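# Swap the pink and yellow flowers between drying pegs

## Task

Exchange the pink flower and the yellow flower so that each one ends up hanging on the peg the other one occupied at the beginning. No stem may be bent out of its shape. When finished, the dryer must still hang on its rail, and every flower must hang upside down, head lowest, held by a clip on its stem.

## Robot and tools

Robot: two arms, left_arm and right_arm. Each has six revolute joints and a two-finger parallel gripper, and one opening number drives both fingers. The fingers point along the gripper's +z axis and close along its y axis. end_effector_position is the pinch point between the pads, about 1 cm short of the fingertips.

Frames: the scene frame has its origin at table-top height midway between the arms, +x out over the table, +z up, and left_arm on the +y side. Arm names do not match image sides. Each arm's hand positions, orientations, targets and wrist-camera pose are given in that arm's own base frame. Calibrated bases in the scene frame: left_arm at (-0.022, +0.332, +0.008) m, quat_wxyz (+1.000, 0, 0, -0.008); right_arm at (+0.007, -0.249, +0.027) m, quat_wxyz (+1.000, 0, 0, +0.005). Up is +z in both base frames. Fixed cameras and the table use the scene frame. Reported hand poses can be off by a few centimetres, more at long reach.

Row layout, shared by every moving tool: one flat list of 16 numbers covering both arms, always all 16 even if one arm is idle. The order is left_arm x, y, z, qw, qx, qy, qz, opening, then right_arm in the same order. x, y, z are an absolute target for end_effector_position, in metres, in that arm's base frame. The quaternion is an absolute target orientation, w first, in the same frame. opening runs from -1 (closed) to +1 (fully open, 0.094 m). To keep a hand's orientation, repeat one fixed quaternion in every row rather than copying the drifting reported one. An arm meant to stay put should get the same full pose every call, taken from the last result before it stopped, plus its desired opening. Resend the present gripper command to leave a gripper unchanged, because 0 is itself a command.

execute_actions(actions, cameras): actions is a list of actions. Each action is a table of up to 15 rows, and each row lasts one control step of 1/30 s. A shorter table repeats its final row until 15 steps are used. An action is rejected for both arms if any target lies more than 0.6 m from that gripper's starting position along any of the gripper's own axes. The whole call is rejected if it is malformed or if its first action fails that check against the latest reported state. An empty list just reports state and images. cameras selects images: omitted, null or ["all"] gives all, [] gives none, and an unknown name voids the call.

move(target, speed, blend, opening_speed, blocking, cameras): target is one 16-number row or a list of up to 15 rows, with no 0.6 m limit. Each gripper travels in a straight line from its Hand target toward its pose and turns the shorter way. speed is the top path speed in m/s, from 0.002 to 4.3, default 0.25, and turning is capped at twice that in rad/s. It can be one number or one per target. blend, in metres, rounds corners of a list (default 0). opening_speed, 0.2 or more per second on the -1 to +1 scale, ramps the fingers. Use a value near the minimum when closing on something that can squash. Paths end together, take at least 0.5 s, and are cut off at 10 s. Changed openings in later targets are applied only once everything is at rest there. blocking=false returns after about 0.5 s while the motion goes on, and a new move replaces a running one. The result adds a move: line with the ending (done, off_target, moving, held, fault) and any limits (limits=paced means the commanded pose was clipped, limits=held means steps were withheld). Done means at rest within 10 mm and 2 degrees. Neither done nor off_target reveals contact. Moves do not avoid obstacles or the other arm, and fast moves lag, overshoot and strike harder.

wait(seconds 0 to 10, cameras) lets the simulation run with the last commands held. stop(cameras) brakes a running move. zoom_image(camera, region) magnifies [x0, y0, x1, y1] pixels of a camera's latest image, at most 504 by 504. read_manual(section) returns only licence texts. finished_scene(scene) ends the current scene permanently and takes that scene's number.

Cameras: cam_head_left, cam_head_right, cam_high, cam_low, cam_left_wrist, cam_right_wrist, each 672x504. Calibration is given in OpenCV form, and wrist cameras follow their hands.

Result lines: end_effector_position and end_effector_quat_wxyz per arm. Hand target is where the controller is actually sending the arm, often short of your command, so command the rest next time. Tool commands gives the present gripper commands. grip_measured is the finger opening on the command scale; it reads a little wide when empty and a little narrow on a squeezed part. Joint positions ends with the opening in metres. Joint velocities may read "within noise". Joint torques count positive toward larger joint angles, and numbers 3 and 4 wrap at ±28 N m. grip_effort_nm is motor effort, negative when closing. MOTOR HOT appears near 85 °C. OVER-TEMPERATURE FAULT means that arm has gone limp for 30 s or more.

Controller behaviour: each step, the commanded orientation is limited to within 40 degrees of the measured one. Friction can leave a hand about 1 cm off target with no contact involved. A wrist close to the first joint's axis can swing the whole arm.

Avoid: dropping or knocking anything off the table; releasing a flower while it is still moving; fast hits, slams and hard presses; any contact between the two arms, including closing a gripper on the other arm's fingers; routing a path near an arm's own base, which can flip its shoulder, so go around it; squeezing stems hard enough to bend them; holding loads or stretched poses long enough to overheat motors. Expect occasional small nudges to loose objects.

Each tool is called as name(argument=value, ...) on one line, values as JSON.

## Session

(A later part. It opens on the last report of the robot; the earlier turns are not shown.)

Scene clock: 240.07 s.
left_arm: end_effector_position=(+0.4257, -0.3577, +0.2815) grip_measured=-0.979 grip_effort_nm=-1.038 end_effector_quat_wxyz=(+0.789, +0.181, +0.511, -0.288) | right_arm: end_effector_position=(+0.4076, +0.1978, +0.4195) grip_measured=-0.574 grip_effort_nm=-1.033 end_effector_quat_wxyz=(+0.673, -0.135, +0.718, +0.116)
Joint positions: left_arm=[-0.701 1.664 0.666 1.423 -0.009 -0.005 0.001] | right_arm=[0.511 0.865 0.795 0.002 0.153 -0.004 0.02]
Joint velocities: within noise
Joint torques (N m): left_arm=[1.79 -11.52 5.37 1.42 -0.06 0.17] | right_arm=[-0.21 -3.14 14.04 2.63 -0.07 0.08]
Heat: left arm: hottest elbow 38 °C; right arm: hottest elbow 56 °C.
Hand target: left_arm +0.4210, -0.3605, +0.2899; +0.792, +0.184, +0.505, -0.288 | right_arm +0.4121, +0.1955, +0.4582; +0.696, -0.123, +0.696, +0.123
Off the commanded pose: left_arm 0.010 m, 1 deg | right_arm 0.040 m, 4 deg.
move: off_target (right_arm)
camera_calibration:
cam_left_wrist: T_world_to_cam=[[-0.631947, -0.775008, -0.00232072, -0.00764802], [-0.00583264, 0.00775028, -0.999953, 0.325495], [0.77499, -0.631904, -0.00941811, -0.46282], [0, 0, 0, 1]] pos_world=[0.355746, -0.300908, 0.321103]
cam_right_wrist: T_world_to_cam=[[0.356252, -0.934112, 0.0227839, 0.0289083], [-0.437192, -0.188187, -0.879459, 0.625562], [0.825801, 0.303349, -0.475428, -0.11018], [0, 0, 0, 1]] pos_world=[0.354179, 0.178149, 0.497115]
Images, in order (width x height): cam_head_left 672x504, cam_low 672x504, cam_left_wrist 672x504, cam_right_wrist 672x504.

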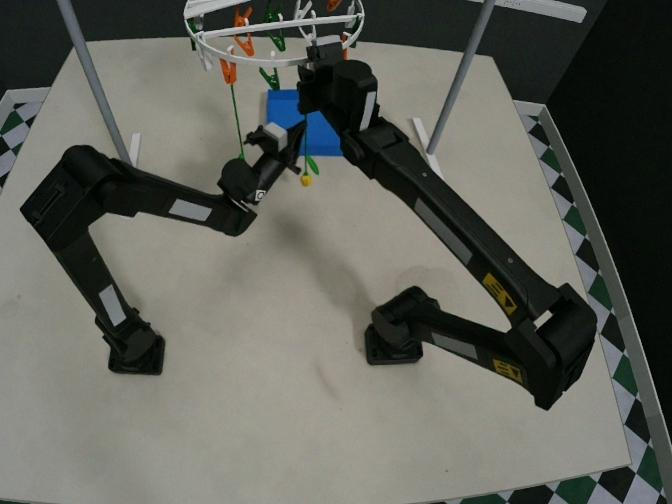

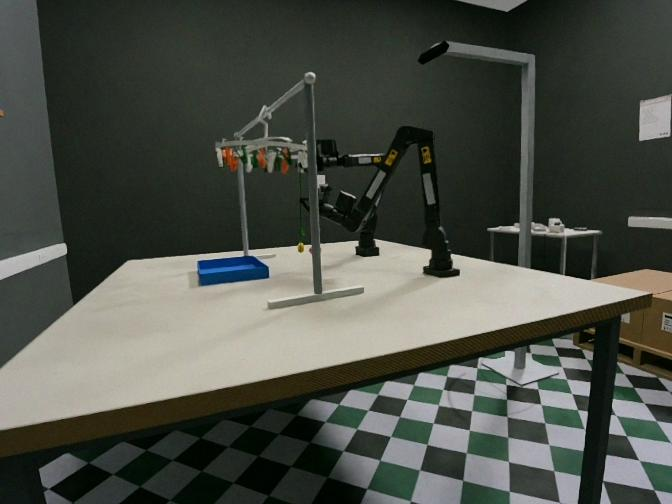

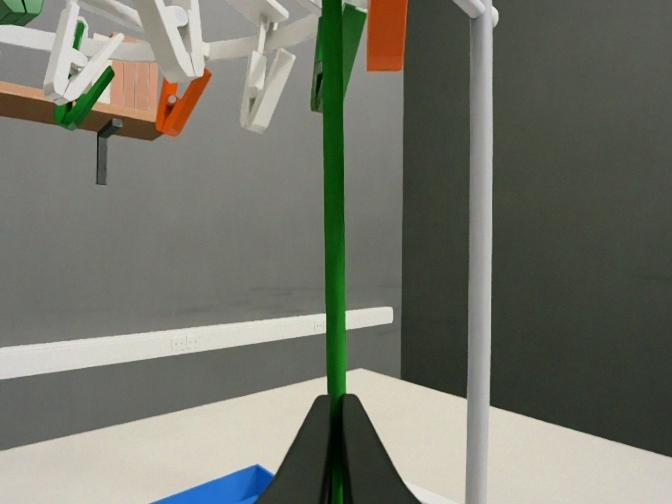

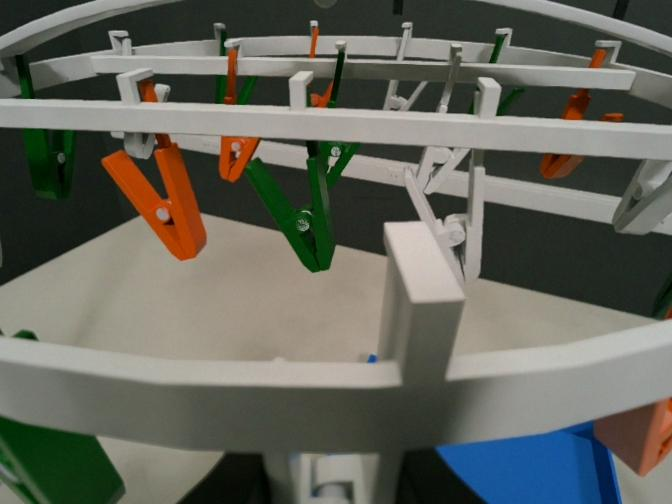

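move(target=[[0.4205, -0.3605, 0.300, 0.792, 0.1837, 0.505, -0.288, -0.98, 0.4145, 0.1965, 0.459, 0.6964, -0.1228, 0.6964, 0.1228, -0.72]], speed=0.03, cameras=["cam_low","cam_left_wrist","cam_right_wrist"])

zoom_image(camera="cam_low", region=[280, 140, 320, 200])

zoom_image(camera="cam_right_wrist", region=[230, 400, 430, 504])

Scene clock: 243.50 s.
left_arm: end_effector_position=(+0.4247, -0.3573, +0.2891) grip_measured=-0.977 grip_effort_nm=-1.009 end_effector_quat_wxyz=(+0.788, +0.182, +0.513, -0.287) | right_arm: end_effector_position=(+0.4076, +0.1978, +0.4195) grip_measured=-0.574 grip_effort_nm=-1.033 end_effector_quat_wxyz=(+0.673, -0.135, +0.718, +0.116)
Joint positions: left_arm=[-0.702 1.636 0.666 1.389 -0.01 -0.004 0.001] | right_arm=[0.511 0.865 0.795 0.002 0.153 -0.004 0.02]
Joint velocities: within noise
Joint torques (N m): left_arm=[1.9 -11.34 5.86 1.4 -0.08 0.18] | right_arm=[-0.09 -3.31 13.98 2.62 -0.06 0.08]
Heat: left arm: hottest elbow 38 °C; right arm: hottest elbow 57 °C.
Hand target: left_arm +0.4205, -0.3604, +0.2999; +0.792, +0.184, +0.505, -0.288 | right_arm +0.4121, +0.1955, +0.4582; +0.696, -0.123, +0.696, +0.123
Off the commanded pose: left_arm 0.012 m, 1 deg | right_arm 0.040 m, 4 deg.
move: off_target (left_arm, right_arm)
camera_calibration:
cam_left_wrist: T_world_to_cam=[[-0.631789, -0.775136, -0.00278796, -0.00792082], [-0.00964512, 0.0114578, -0.999888, 0.335944], [0.775081, -0.631691, -0.0147152, -0.460219], [0, 0, 0, 1]] pos_world=[0.354943, -0.300705, 0.329112]
cam_right_wrist: T_world_to_cam=[[0.356252, -0.934112, 0.0227839, 0.0289083], [-0.437192, -0.188187, -0.879459, 0.625562], [0.825801, 0.303349, -0.475428, -0.11018], [0, 0, 0, 1]] pos_world=[0.354179, 0.178149, 0.497115]
Images, in order (width x height): cam_low 672x504, cam_left_wrist 672x504, cam_right_wrist 672x504.

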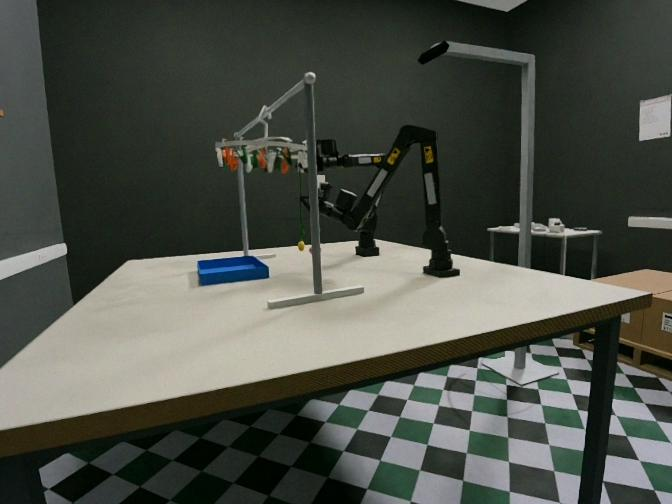

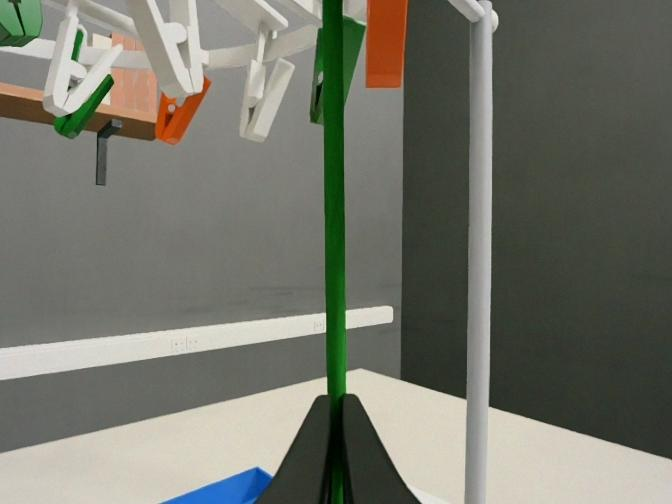

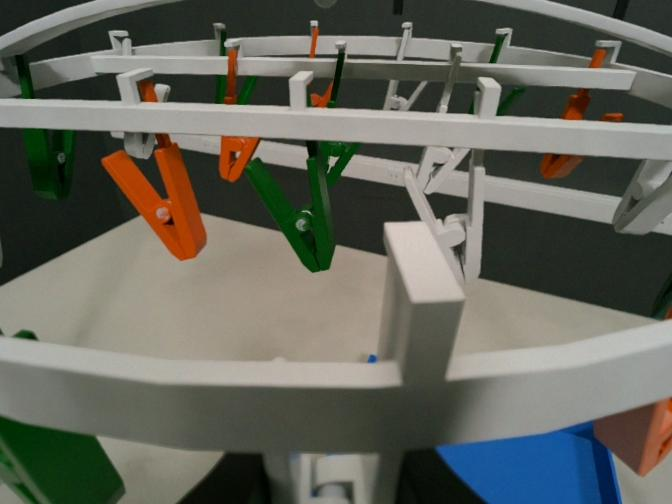

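Scaled by 8.400 from the camera's 672x504 image, which has a finer 960x720 frame.

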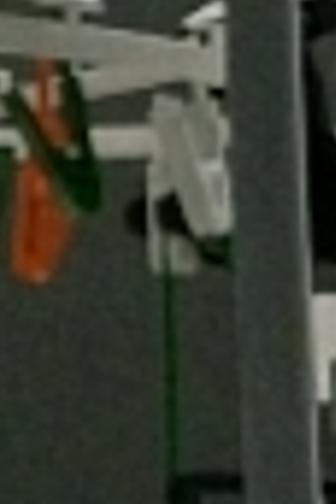

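Scaled by 2.520 from the camera's 672x504 image, which has a finer 960x720 frame.

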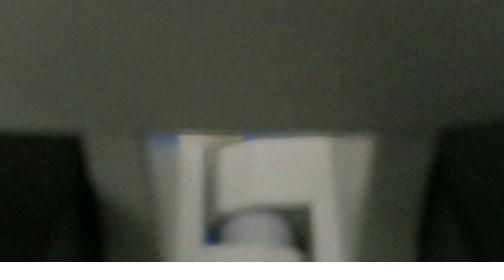

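move(target=[[0.4205, -0.3605, 0.304, 0.792, 0.1837, 0.505, -0.288, -0.98, 0.4145, 0.1965, 0.459, 0.6964, -0.1228, 0.6964, 0.1228, -0.72],[0.4205, -0.3605, 0.304, 0.792, 0.1837, 0.505, -0.288, -0.98, 0.4145, 0.1965, 0.459, 0.6964, -0.1228, 0.6964, 0.1228, 0.05]], speed=0.03, opening_speed=0.4, cameras=["cam_low","cam_left_wrist","cam_right_wrist"])

zoom_image(camera="cam_low", region=[280, 140, 320, 200])

zoom_image(camera="cam_right_wrist", region=[230, 400, 430, 504])

Scene clock: 249.30 s.
left_arm: end_effector_position=(+0.4243, -0.3571, +0.2920) grip_measured=-0.978 grip_effort_nm=-1.018 end_effector_quat_wxyz=(+0.788, +0.183, +0.514, -0.287) | right_arm: end_effector_position=(+0.4076, +0.1978, +0.4195) grip_measured=+0.048 grip_effort_nm=0.061 end_effector_quat_wxyz=(+0.673, -0.135, +0.718, +0.117)
Joint positions: left_arm=[-0.702 1.624 0.666 1.375 -0.01 -0.004 0.001] | right_arm=[0.511 0.865 0.795 0.002 0.153 -0.004 0.049]
Joint velocities: within noise
Joint torques (N m): left_arm=[1.85 -11.28 6.09 1.44 -0.05 0.16] | right_arm=[0.03 -3.31 14.02 2.55 -0.03 0.06]
Heat: left arm: hottest elbow 38 °C; right arm: hottest elbow 57 °C.
Hand target: left_arm +0.4204, -0.3604, +0.3039; +0.792, +0.184, +0.505, -0.288 | right_arm +0.4121, +0.1954, +0.4582; +0.696, -0.123, +0.696, +0.123
Off the commanded pose: left_arm 0.013 m, 1 deg | right_arm 0.040 m, 4 deg.
move: off_target (left_arm, right_arm); target 2's new opening was sent with right_arm's hand 0.040 m and 4 deg from that target
camera_calibration:
cam_left_wrist: T_world_to_cam=[[-0.631686, -0.775218, -0.0030615, -0.00805752], [-0.0115655, 0.0133727, -0.999844, 0.340285], [0.775138, -0.631552, -0.0174131, -0.45888], [0, 0, 0, 1]] pos_world=[0.354541, -0.300604, 0.332216]
cam_right_wrist: T_world_to_cam=[[0.356569, -0.933992, 0.0227458, 0.0287938], [-0.437137, -0.188303, -0.879462, 0.625564], [0.825693, 0.303646, -0.475426, -0.110197], [0, 0, 0, 1]] pos_world=[0.354179, 0.17815, 0.497115]
Images, in order (width x height): cam_low 672x504, cam_left_wrist 672x504, cam_right_wrist 672x504.

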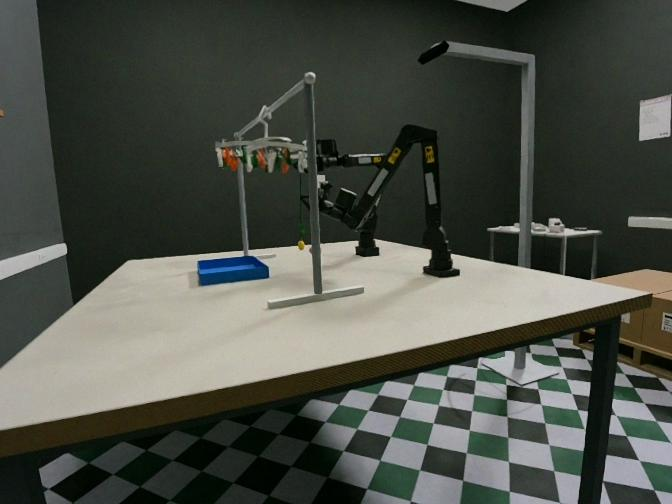

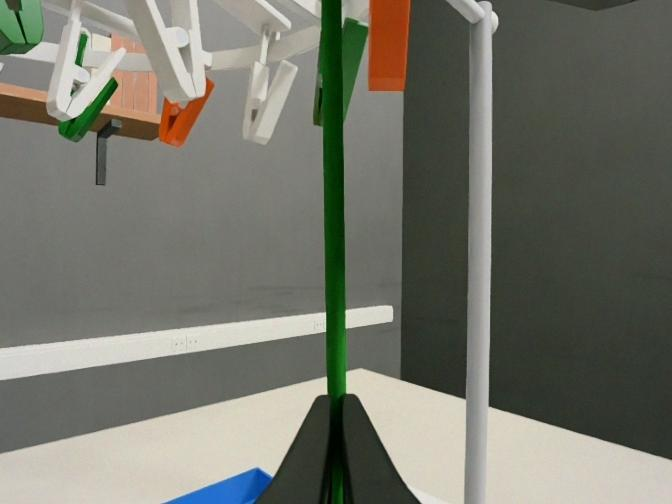

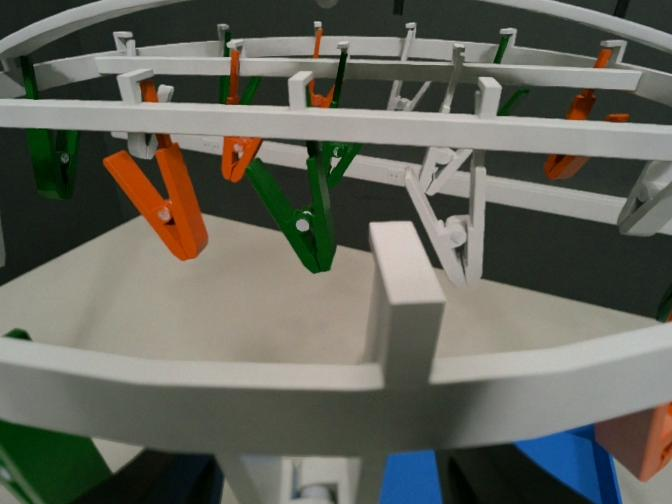

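Scaled by 8.400 from the camera's 672x504 image, which has a finer 960x720 frame.

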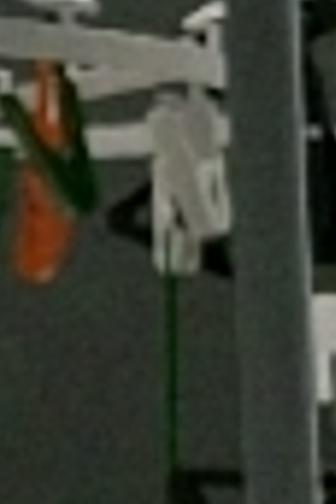

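Scaled by 2.520 from the camera's 672x504 image, which has a finer 960x720 frame.

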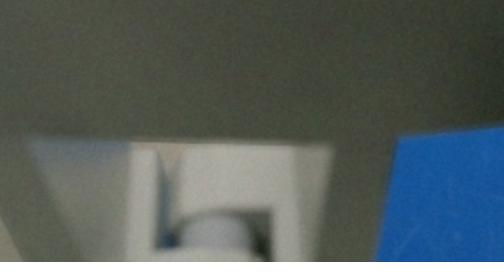

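move(target=[[0.4205, -0.3605, 0.304, 0.792, 0.1837, 0.505, -0.288, -0.98, 0.410, 0.199, 0.458, 0.6964, -0.1228, 0.6964, 0.1228, 0.12],[0.4205, -0.3605, 0.304, 0.792, 0.1837, 0.505, -0.288, -0.98, 0.34, 0.174, 0.435, 0.6964, -0.1228, 0.6964, 0.1228, 0.12]], speed=0.07, cameras=["cam_low","cam_left_wrist","cam_right_wrist"])

zoom_image(camera="cam_right_wrist", region=[230, 150, 530, 450])

Scene clock: 253.43 s.
left_arm: end_effector_position=(+0.4229, -0.3560, +0.2979) grip_measured=-0.979 grip_effort_nm=-1.028 end_effector_quat_wxyz=(+0.790, +0.181, +0.510, -0.288) | right_arm: end_effector_position=(+0.3427, +0.1713, +0.4448) grip_measured=+0.119 grip_effort_nm=0.071 end_effector_quat_wxyz=(+0.703, -0.119, +0.690, +0.121)
Joint positions: left_arm=[-0.702 1.613 0.666 1.375 -0.01 -0.004 0.001] | right_arm=[0.564 0.64 0.716 -0.058 0.224 -0.004 0.053]
Joint velocities: within noise
Joint torques (N m): left_arm=[1.85 -10.4 6.17 1.42 -0.05 0.17] | right_arm=[1.49 -0.26 8.47 1.73 0.08 0.08]
Heat: left arm: hottest elbow 38 °C; right arm: hottest elbow 57 °C.
Hand target: left_arm +0.4204, -0.3604, +0.3040; +0.792, +0.184, +0.505, -0.288 | right_arm +0.3401, +0.1739, +0.4350; +0.696, -0.123, +0.696, +0.123
Off the commanded pose: left_arm 0.008 m, 1 deg | right_arm 0.010 m, 1 deg.
move: done
camera_calibration:
cam_left_wrist: T_world_to_cam=[[-0.631661, -0.775239, -0.00286345, -0.00803546], [-0.00316442, 0.00627189, -0.999975, 0.340181], [0.775238, -0.631637, -0.00641489, -0.460307], [0, 0, 0, 1]] pos_world=[0.352848, -0.29911, 0.337197]
cam_right_wrist: T_world_to_cam=[[0.339223, -0.940665, 0.00873788, 0.0399208], [-0.37239, -0.14281, -0.917023, 0.601199], [0.863859, 0.307822, -0.398739, -0.0845313], [0, 0, 0, 1]] pos_world=[0.283361, 0.14943, 0.517258]
Images, in order (width x height): cam_low 672x504, cam_left_wrist 672x504, cam_right_wrist 672x504.

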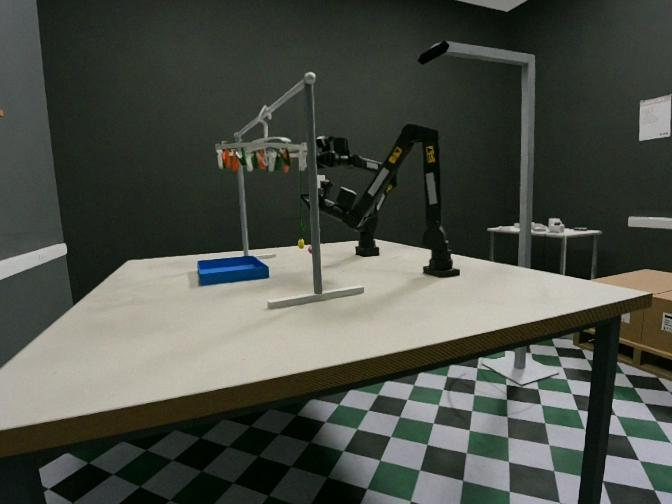

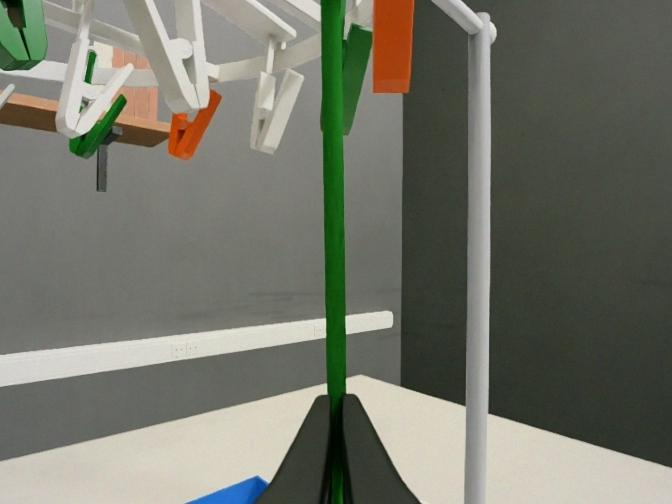

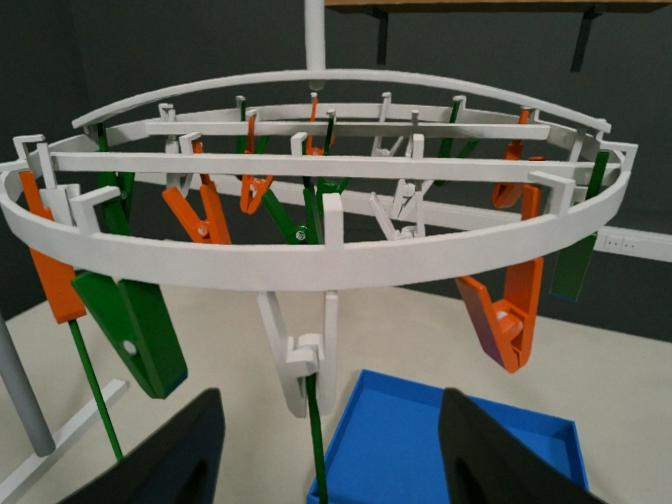

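Scaled by 1.680 from the camera's 672x504 image, which has a finer 960x720 frame.

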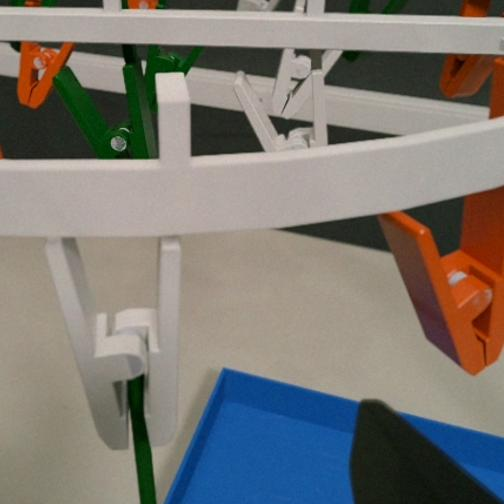

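move(target=[[0.4205, -0.3605, 0.304, 0.792, 0.1837, 0.505, -0.288, 0.1, 0.34, 0.174, 0.435, 0.6964, -0.1228, 0.6964, 0.1228, 0.12],[0.345, -0.298, 0.30, 0.792, 0.1837, 0.505, -0.288, 0.1, 0.28, 0.16, 0.38, 0.6964, -0.1228, 0.6964, 0.1228, 0.12]], speed=0.07, opening_speed=0.4, cameras=["cam_left_wrist","cam_right_wrist"])

move(target=[[0.30, -0.15, 0.42, 0.695, 0.1289, 0.695, -0.1289, 0.1, 0.26, 0.20, 0.30, 0.787, -0.1925, 0.501, 0.3021, 0.2],[0.36, -0.1765, 0.45, 0.695, 0.1289, 0.695, -0.1289, 0.1, 0.327, 0.30, 0.265, 0.787, -0.1925, 0.501, 0.3021, 0.2]], speed=0.15)

Scene clock: 278.10 s.
left_arm: end_effector_position=(+0.3514, -0.2976, +0.2897) grip_measured=+0.098 grip_effort_nm=0.046 end_effector_quat_wxyz=(+0.784, +0.184, +0.519, -0.286) | right_arm: end_effector_position=(+0.2827, +0.1585, +0.3887) grip_measured=+0.119 grip_effort_nm=0.066 end_effector_quat_wxyz=(+0.702, -0.119, +0.692, +0.121)
Joint positions: left_arm=[-0.708 1.411 0.408 1.406 -0.016 -0.002 0.052] | right_arm=[0.699 0.418 0.52 -0.087 0.358 -0.004 0.053]
Joint velocities: within noise
Joint torques (N m): left_arm=[1.9 -7.59 5.19 2.54 -0.06 0.18] | right_arm=[1.44 2.43 8.44 1.72 0.09 0.08]
Heat: left arm: hottest elbow 38 °C; right arm: hottest elbow 52 °C.
Hand target: left_arm +0.3451, -0.2978, +0.2999; +0.792, +0.184, +0.505, -0.288 | right_arm +0.2802, +0.1600, +0.3801; +0.696, -0.123, +0.696, +0.123
Off the commanded pose: left_arm 0.012 m, 2 deg | right_arm 0.009 m, 1 deg.
move: off_target (left_arm)
camera_calibration:
cam_left_wrist: T_world_to_cam=[[-0.631358, -0.775488, -0.00230953, -0.00837324], [-0.0224402, 0.0212463, -0.999522, 0.34254], [0.775167, -0.631005, -0.0308162, -0.360738], [0, 0, 0, 1]] pos_world=[0.282033, -0.241399, 0.331241]
cam_right_wrist: T_world_to_cam=[[0.340094, -0.940361, 0.00752392, 0.0488499], [-0.376007, -0.143313, -0.915467, 0.526111], [0.861948, 0.308516, -0.402323, -0.0492539], [0, 0, 0, 1]] pos_world=[0.223662, 0.136531, 0.461454]
Images, in order (width x height): cam_left_wrist 672x504, cam_right_wrist 672x504.

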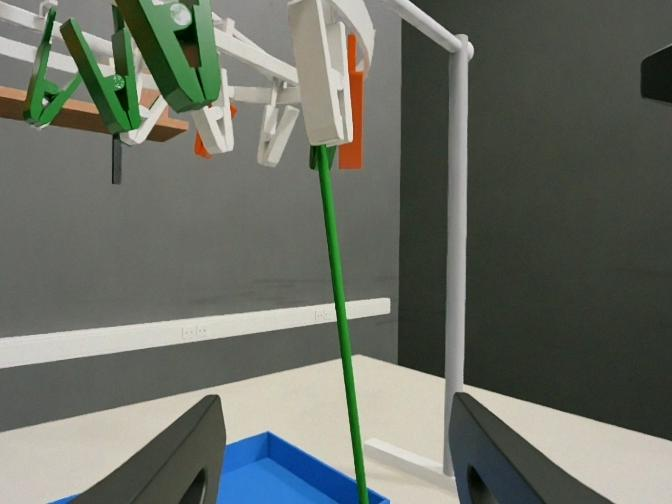

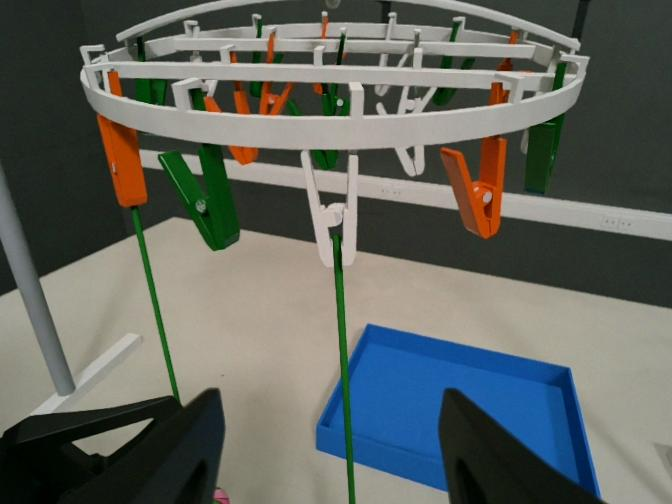

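Scene clock: 281.50 s.
left_arm: end_effector_position=(+0.3529, -0.1771, +0.4081) grip_measured=+0.098 grip_effort_nm=0.051 end_effector_quat_wxyz=(+0.670, +0.142, +0.719, -0.122) | right_arm: end_effector_position=(+0.3229, +0.2912, +0.2538) grip_measured=+0.199 grip_effort_nm=0.071 end_effector_quat_wxyz=(+0.774, -0.194, +0.522, +0.301)
Joint positions: left_arm=[-0.532 0.675 0.691 -0.089 -0.157 0.004 0.052] | right_arm=[0.74 1.494 0.317 1.566 0.013 0.011 0.056]
Joint velocities: within noise
Joint torques (N m): left_arm=[3.19 -0.79 13.63 3.08 0.13 0.02] | right_arm=[1.26 -6.42 6.76 2.37 0.07 -0.15]
Heat: left arm: hottest elbow 40 °C; right arm: hottest elbow 51 °C.
Hand target: left_arm +0.3571, -0.1753, +0.4489; +0.695, +0.129, +0.695, -0.129 | right_arm +0.3266, +0.2996, +0.2651; +0.785, -0.194, +0.506, +0.301
Off the commanded pose: left_arm 0.042 m, 4 deg | right_arm 0.015 m, 3 deg.
joint sent to its limit (right arm) — joint 4 (wrist pitch), upper limit. The joint targets still meet the commanded pose.
move: off_target (left_arm, right_arm)
camera_calibration:
cam_left_wrist: T_world_to_cam=[[-0.362633, -0.931469, -0.0293573, -0.0251292], [-0.443466, 0.200182, -0.87365, 0.587162], [0.819655, -0.303796, -0.485668, -0.0544007], [0, 0, 0, 1]] pos_world=[0.295864, -0.157473, 0.485816]
cam_right_wrist: T_world_to_cam=[[0.669903, -0.742434, -0.00458825, -0.0000177035], [-0.0322056, -0.0228841, -0.999219, 0.311885], [0.74175, 0.669528, -0.0392407, -0.337591], [0, 0, 0, 1]] pos_world=[0.260465, 0.233151, 0.298394]

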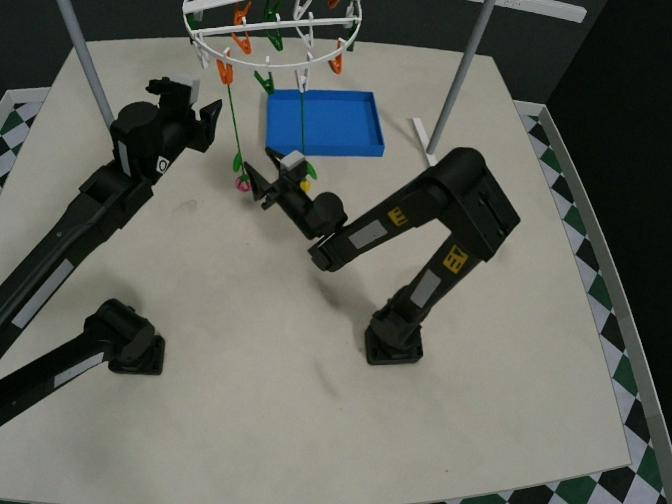

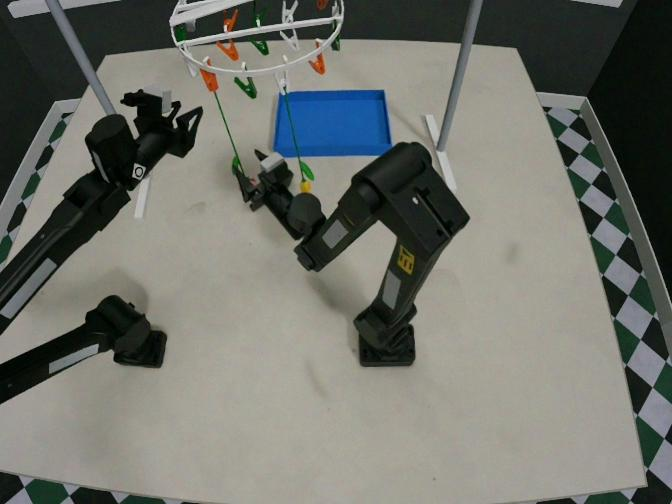

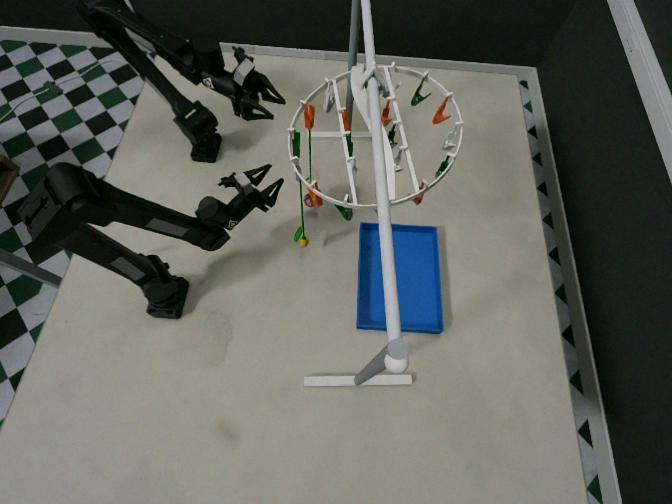

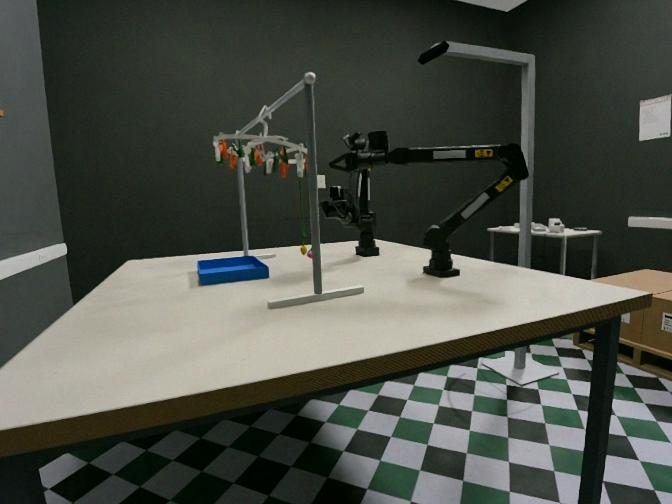

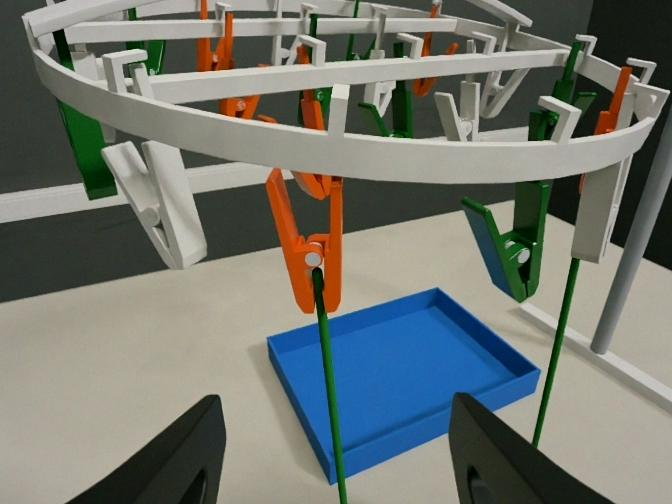

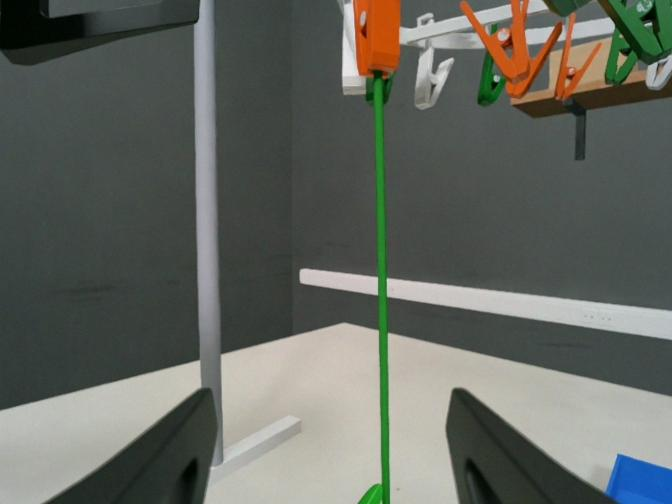

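move(target=[0.3975, -0.179, 0.465, 0.695, 0.1289, 0.695, -0.1289, -0.03, 0.377, 0.319, 0.265, 0.787, -0.1925, 0.501, 0.3021, 0.2], speed=0.1, cameras=["cam_left_wrist","cam_right_wrist","cam_head_left"])

Scene clock: 293.70 s.
left_arm: end_effector_position=(+0.3893, -0.1793, +0.4238) grip_measured=-0.028 grip_effort_nm=-0.120 end_effector_quat_wxyz=(+0.670, +0.140, +0.719, -0.123) | right_arm: end_effector_position=(+0.3658, +0.3149, +0.2597) grip_measured=+0.199 grip_effort_nm=0.071 end_effector_quat_wxyz=(+0.784, -0.198, +0.506, +0.301)
Joint positions: left_arm=[-0.469 0.785 0.773 -0.061 -0.095 0.004 0.046] | right_arm=[0.698 1.599 0.454 1.567 -0.038 0.01 0.056]
Joint velocities: within noise
Joint torques (N m): left_arm=[3.31 -1.9 13.61 3.1 0.12 0.01] | right_arm=[-0.21 -8.59 7.01 1.63 -0.04 0.13]
Heat: left arm: hottest elbow 46 °C; right arm: hottest elbow 48 °C.
Hand target: left_arm +0.3946, -0.1777, +0.4640; +0.695, +0.129, +0.695, -0.129 | right_arm +0.3767, +0.3186, +0.2650; +0.787, -0.193, +0.501, +0.302
Off the commanded pose: left_arm 0.042 m, 4 deg | right_arm 0.013 m, 1 deg.
move: off_target (left_arm, right_arm)
camera_calibration:
cam_left_wrist: T_world_to_cam=[[-0.36142, -0.932077, -0.0246682, -0.0160558], [-0.444783, 0.195599, -0.874019, 0.617341], [0.819478, -0.304916, -0.485266, -0.0775909], [0, 0, 0, 1]] pos_world=[0.332364, -0.159375, 0.501519]
cam_right_wrist: T_world_to_cam=[[0.673095, -0.739356, 0.0171646, -0.0189496], [0.00628494, -0.01749, -0.999827, 0.304073], [0.739529, 0.673087, -0.0071256, -0.393779], [0, 0, 0, 1]] pos_world=[0.302055, 0.256355, 0.30154]
Images, in order (width x height): cam_head_left 672x504, cam_left_wrist 672x504, cam_right_wrist 672x504.

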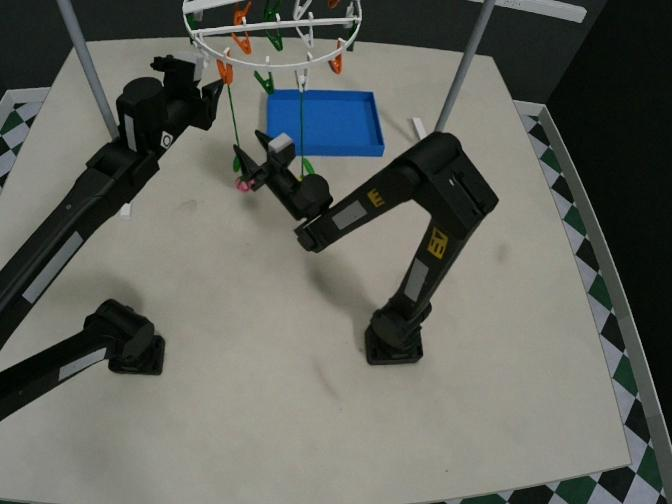

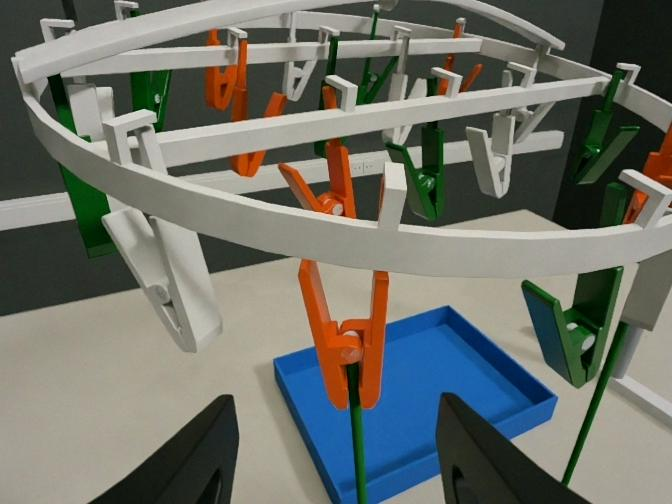

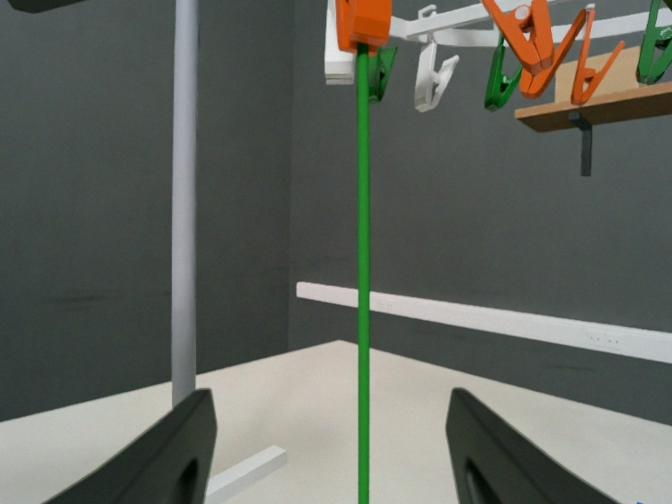

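move(target=[0.4275, -0.1925, 0.471, 0.695, 0.1289, 0.695, -0.1289, -0.03, 0.413, 0.339, 0.265, 0.787, -0.1925, 0.501, 0.3021, 0.2], speed=0.08, cameras=["cam_left_wrist","cam_right_wrist","cam_low"])

zoom_image(camera="cam_left_wrist", region=[180, 300, 500, 504])

Scene clock: 300.23 s.
left_arm: end_effector_position=(+0.4184, -0.1927, +0.4309) grip_measured=-0.028 grip_effort_nm=-0.110 end_effector_quat_wxyz=(+0.670, +0.140, +0.718, -0.123) | right_arm: end_effector_position=(+0.4004, +0.3351, +0.2609) grip_measured=+0.199 grip_effort_nm=0.081 end_effector_quat_wxyz=(+0.786, -0.200, +0.503, +0.298)
Joint positions: left_arm=[-0.464 0.884 0.837 -0.025 -0.09 0.004 0.046] | right_arm=[0.679 1.669 0.564 1.531 -0.056 0.01 0.056]
Joint velocities: within noise
Joint torques (N m): left_arm=[3.31 -3.02 13.7 2.99 0.14 0.02] | right_arm=[-0.15 -10.29 7.39 1.44 -0.06 0.18]
Heat: left arm: hottest elbow 49 °C; right arm: hottest elbow 47 °C.
Hand target: left_arm +0.4247, -0.1913, +0.4701; +0.695, +0.129, +0.695, -0.129 | right_arm +0.4125, +0.3386, +0.2649; +0.787, -0.193, +0.501, +0.302
Off the commanded pose: left_arm 0.041 m, 4 deg | right_arm 0.014 m, 1 deg.
move: off_target (left_arm, right_arm)
camera_calibration:
cam_left_wrist: T_world_to_cam=[[-0.36174, -0.931965, -0.0242045, -0.0179915], [-0.443933, 0.195026, -0.874579, 0.638856], [0.819797, -0.305625, -0.484279, -0.102785], [0, 0, 0, 1]] pos_world=[0.361364, -0.172775, 0.508518]
cam_right_wrist: T_world_to_cam=[[0.671282, -0.740799, 0.0244629, -0.0280299], [0.0145567, -0.0198217, -0.999698, 0.302853], [0.741059, 0.671435, -0.00252237, -0.434167], [0, 0, 0, 1]] pos_world=[0.336151, 0.276753, 0.302352]
Images, in order (width x height): cam_low 672x504, cam_left_wrist 672x504, cam_right_wrist 672x504.

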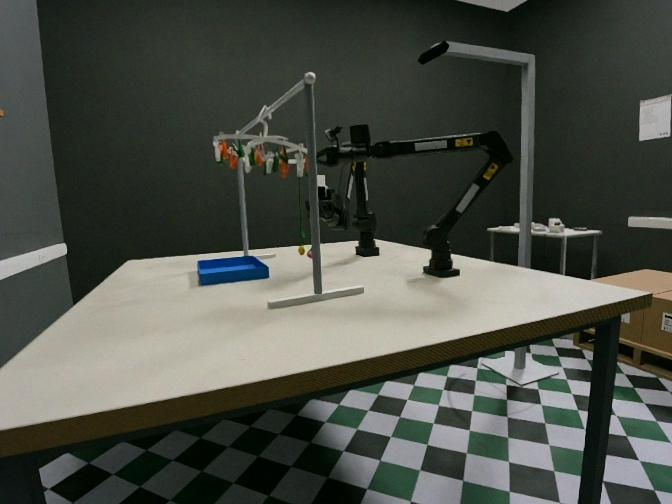

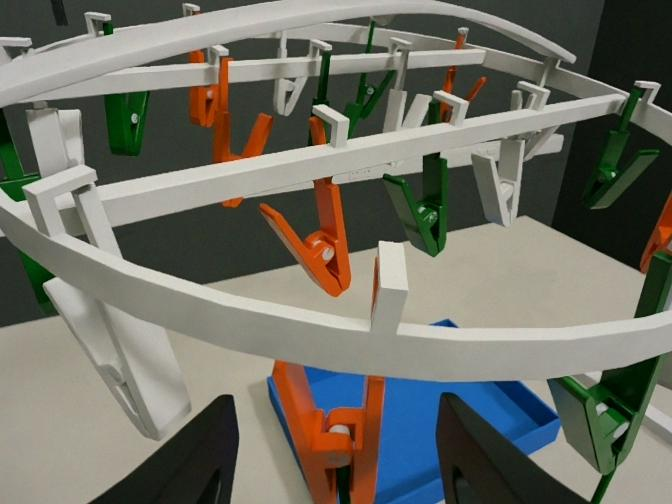

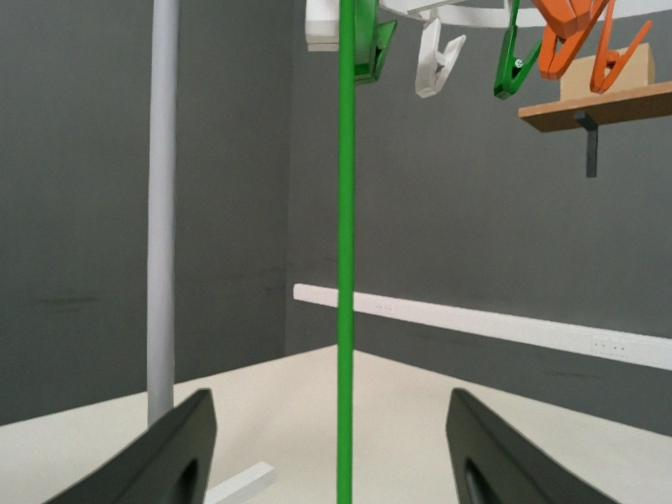

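Scaled by 1.575 from the camera's 672x504 image, which has a finer 960x720 frame.

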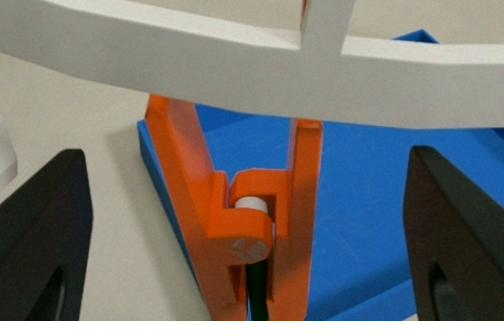

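move(target=[[0.4375, -0.195, 0.471, 0.695, 0.1289, 0.695, -0.1289, -0.03, 0.424, 0.345, 0.265, 0.787, -0.1925, 0.501, 0.3021, 0.2],[0.4375, -0.195, 0.471, 0.695, 0.1289, 0.695, -0.1289, -0.03, 0.424, 0.345, 0.265, 0.787, -0.1925, 0.501, 0.3021, -0.93]], speed=0.06, opening_speed=0.4, cameras=["cam_left_wrist","cam_right_wrist","cam_low"])

zoom_image(camera="cam_low", region=[280, 130, 360, 270])

Scene clock: 309.43 s.
left_arm: end_effector_position=(+0.4280, -0.1954, +0.4305) grip_measured=-0.028 grip_effort_nm=-0.125 end_effector_quat_wxyz=(+0.670, +0.140, +0.719, -0.123) | right_arm: end_effector_position=(+0.4113, +0.3414, +0.2611) grip_measured=-0.920 grip_effort_nm=-0.471 end_effector_quat_wxyz=(+0.786, -0.200, +0.503, +0.298)
Joint positions: left_arm=[-0.458 0.914 0.852 -0.012 -0.083 0.004 0.046] | right_arm=[0.674 1.69 0.599 1.517 -0.061 0.012 0.004]
Joint velocities: within noise
Joint torques (N m): left_arm=[3.37 -3.43 13.64 3.03 0.13 0.02] | right_arm=[-0.21 -10.81 7.56 1.44 -0.05 0.19]
Heat: left arm: hottest elbow 52 °C; right arm: hottest elbow 46 °C.
Hand target: left_arm +0.4346, -0.1938, +0.4702; +0.695, +0.129, +0.695, -0.129 | right_arm +0.4235, +0.3447, +0.2649; +0.787, -0.193, +0.501, +0.302
Off the commanded pose: left_arm 0.042 m, 4 deg | right_arm 0.014 m, 1 deg.
move: off_target (left_arm, right_arm); target 2's new opening was sent with right_arm's hand 0.014 m and 1 deg from that target
camera_calibration:
cam_left_wrist: T_world_to_cam=[[-0.362112, -0.931832, -0.0237635, -0.0169752], [-0.444928, 0.19519, -0.874037, 0.643531], [0.819093, -0.305926, -0.485279, -0.110959], [0, 0, 0, 1]] pos_world=[0.371064, -0.175374, 0.50822]
cam_right_wrist: T_world_to_cam=[[0.671392, -0.740703, 0.0243273, -0.0307087], [0.0143216, -0.0198523, -0.9997, 0.30311], [0.740964, 0.671539, -0.00272063, -0.44641], [0, 0, 0, 1]] pos_world=[0.347051, 0.283053, 0.302551]
Images, in order (width x height): cam_low 672x504, cam_left_wrist 672x504, cam_right_wrist 672x504.

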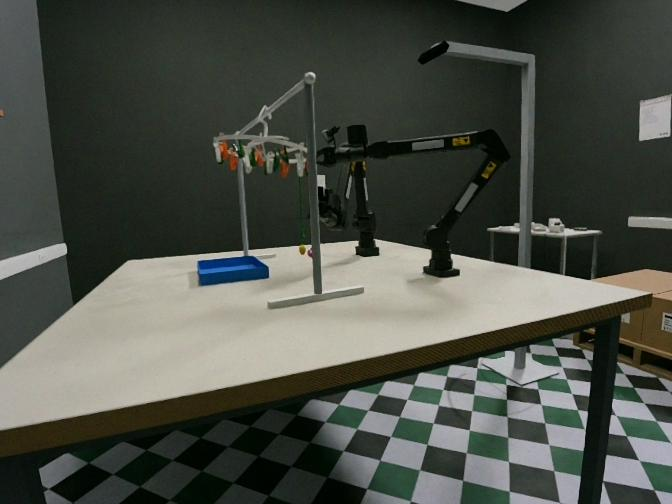

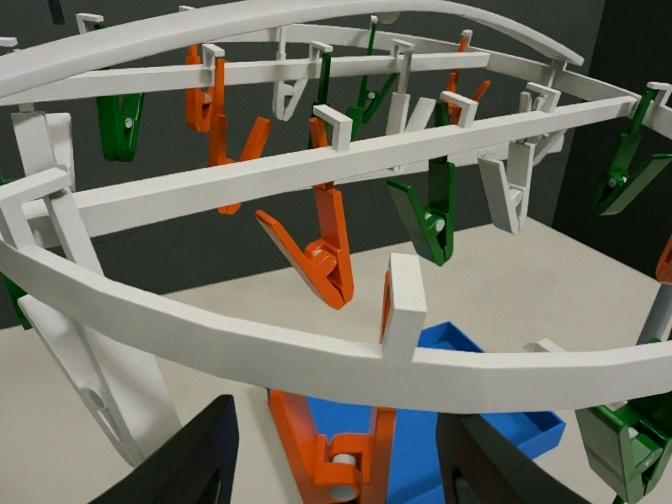

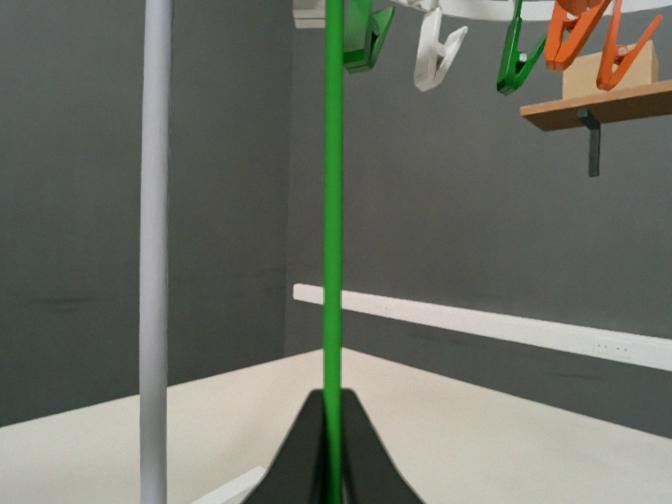

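Scaled by 3.600 from the camera's 672x504 image, which has a finer 960x720 frame.

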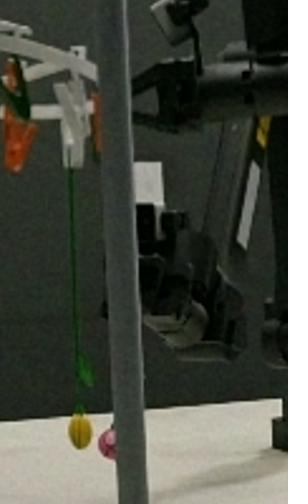

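move(target=[0.4395, -0.1955, 0.471, 0.695, 0.1289, 0.695, -0.1289, -0.72, 0.424, 0.345, 0.265, 0.787, -0.1925, 0.501, 0.3021, -0.98], speed=0.05, opening_speed=0.3, cameras=["cam_left_wrist"])

Scene clock: 313.67 s.
left_arm: end_effector_position=(+0.4297, -0.1958, +0.4304) grip_measured=-0.594 grip_effort_nm=-1.062 end_effector_quat_wxyz=(+0.670, +0.140, +0.719, -0.123) | right_arm: end_effector_position=(+0.4113, +0.3414, +0.2609) grip_measured=-0.953 grip_effort_nm=-1.033 end_effector_quat_wxyz=(+0.786, -0.200, +0.504, +0.298)
Joint positions: left_arm=[-0.456 0.919 0.855 -0.008 -0.082 0.004 0.019] | right_arm=[0.674 1.69 0.599 1.517 -0.061 0.012 0.002]
Joint velocities: within noise
Joint torques (N m): left_arm=[3.31 -3.43 13.7 3 0.12 0.01] | right_arm=[-0.26 -10.99 7.53 1.44 -0.06 0.2]
Heat: left arm: hottest elbow 53 °C; right arm: hottest elbow 45 °C.
Hand target: left_arm +0.4366, -0.1942, +0.4702; +0.695, +0.129, +0.695, -0.129 | right_arm +0.4235, +0.3447, +0.2649; +0.788, -0.193, +0.501, +0.302
Off the commanded pose: left_arm 0.042 m, 4 deg | right_arm 0.014 m, 1 deg.
move: off_target (left_arm, right_arm)
camera_calibration:
cam_left_wrist: T_world_to_cam=[[-0.362117, -0.931832, -0.0236676, -0.0167838], [-0.444691, 0.195014, -0.874197, 0.644152], [0.81922, -0.306037, -0.484995, -0.112782], [0, 0, 0, 1]] pos_world=[0.372764, -0.175774, 0.50802]
Images, in order (width x height): cam_left_wrist 672x504.

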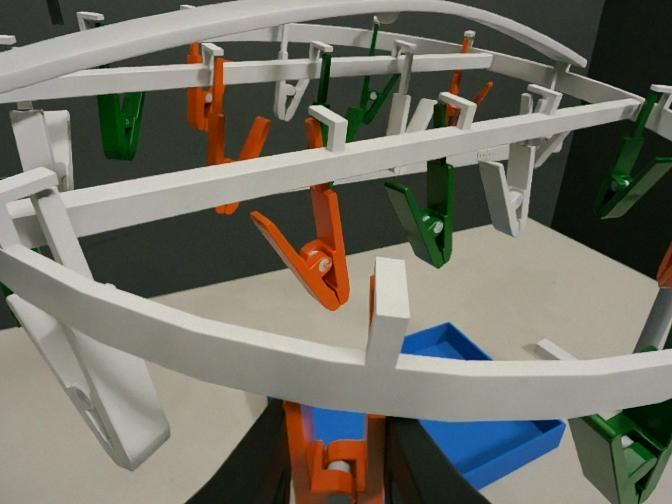

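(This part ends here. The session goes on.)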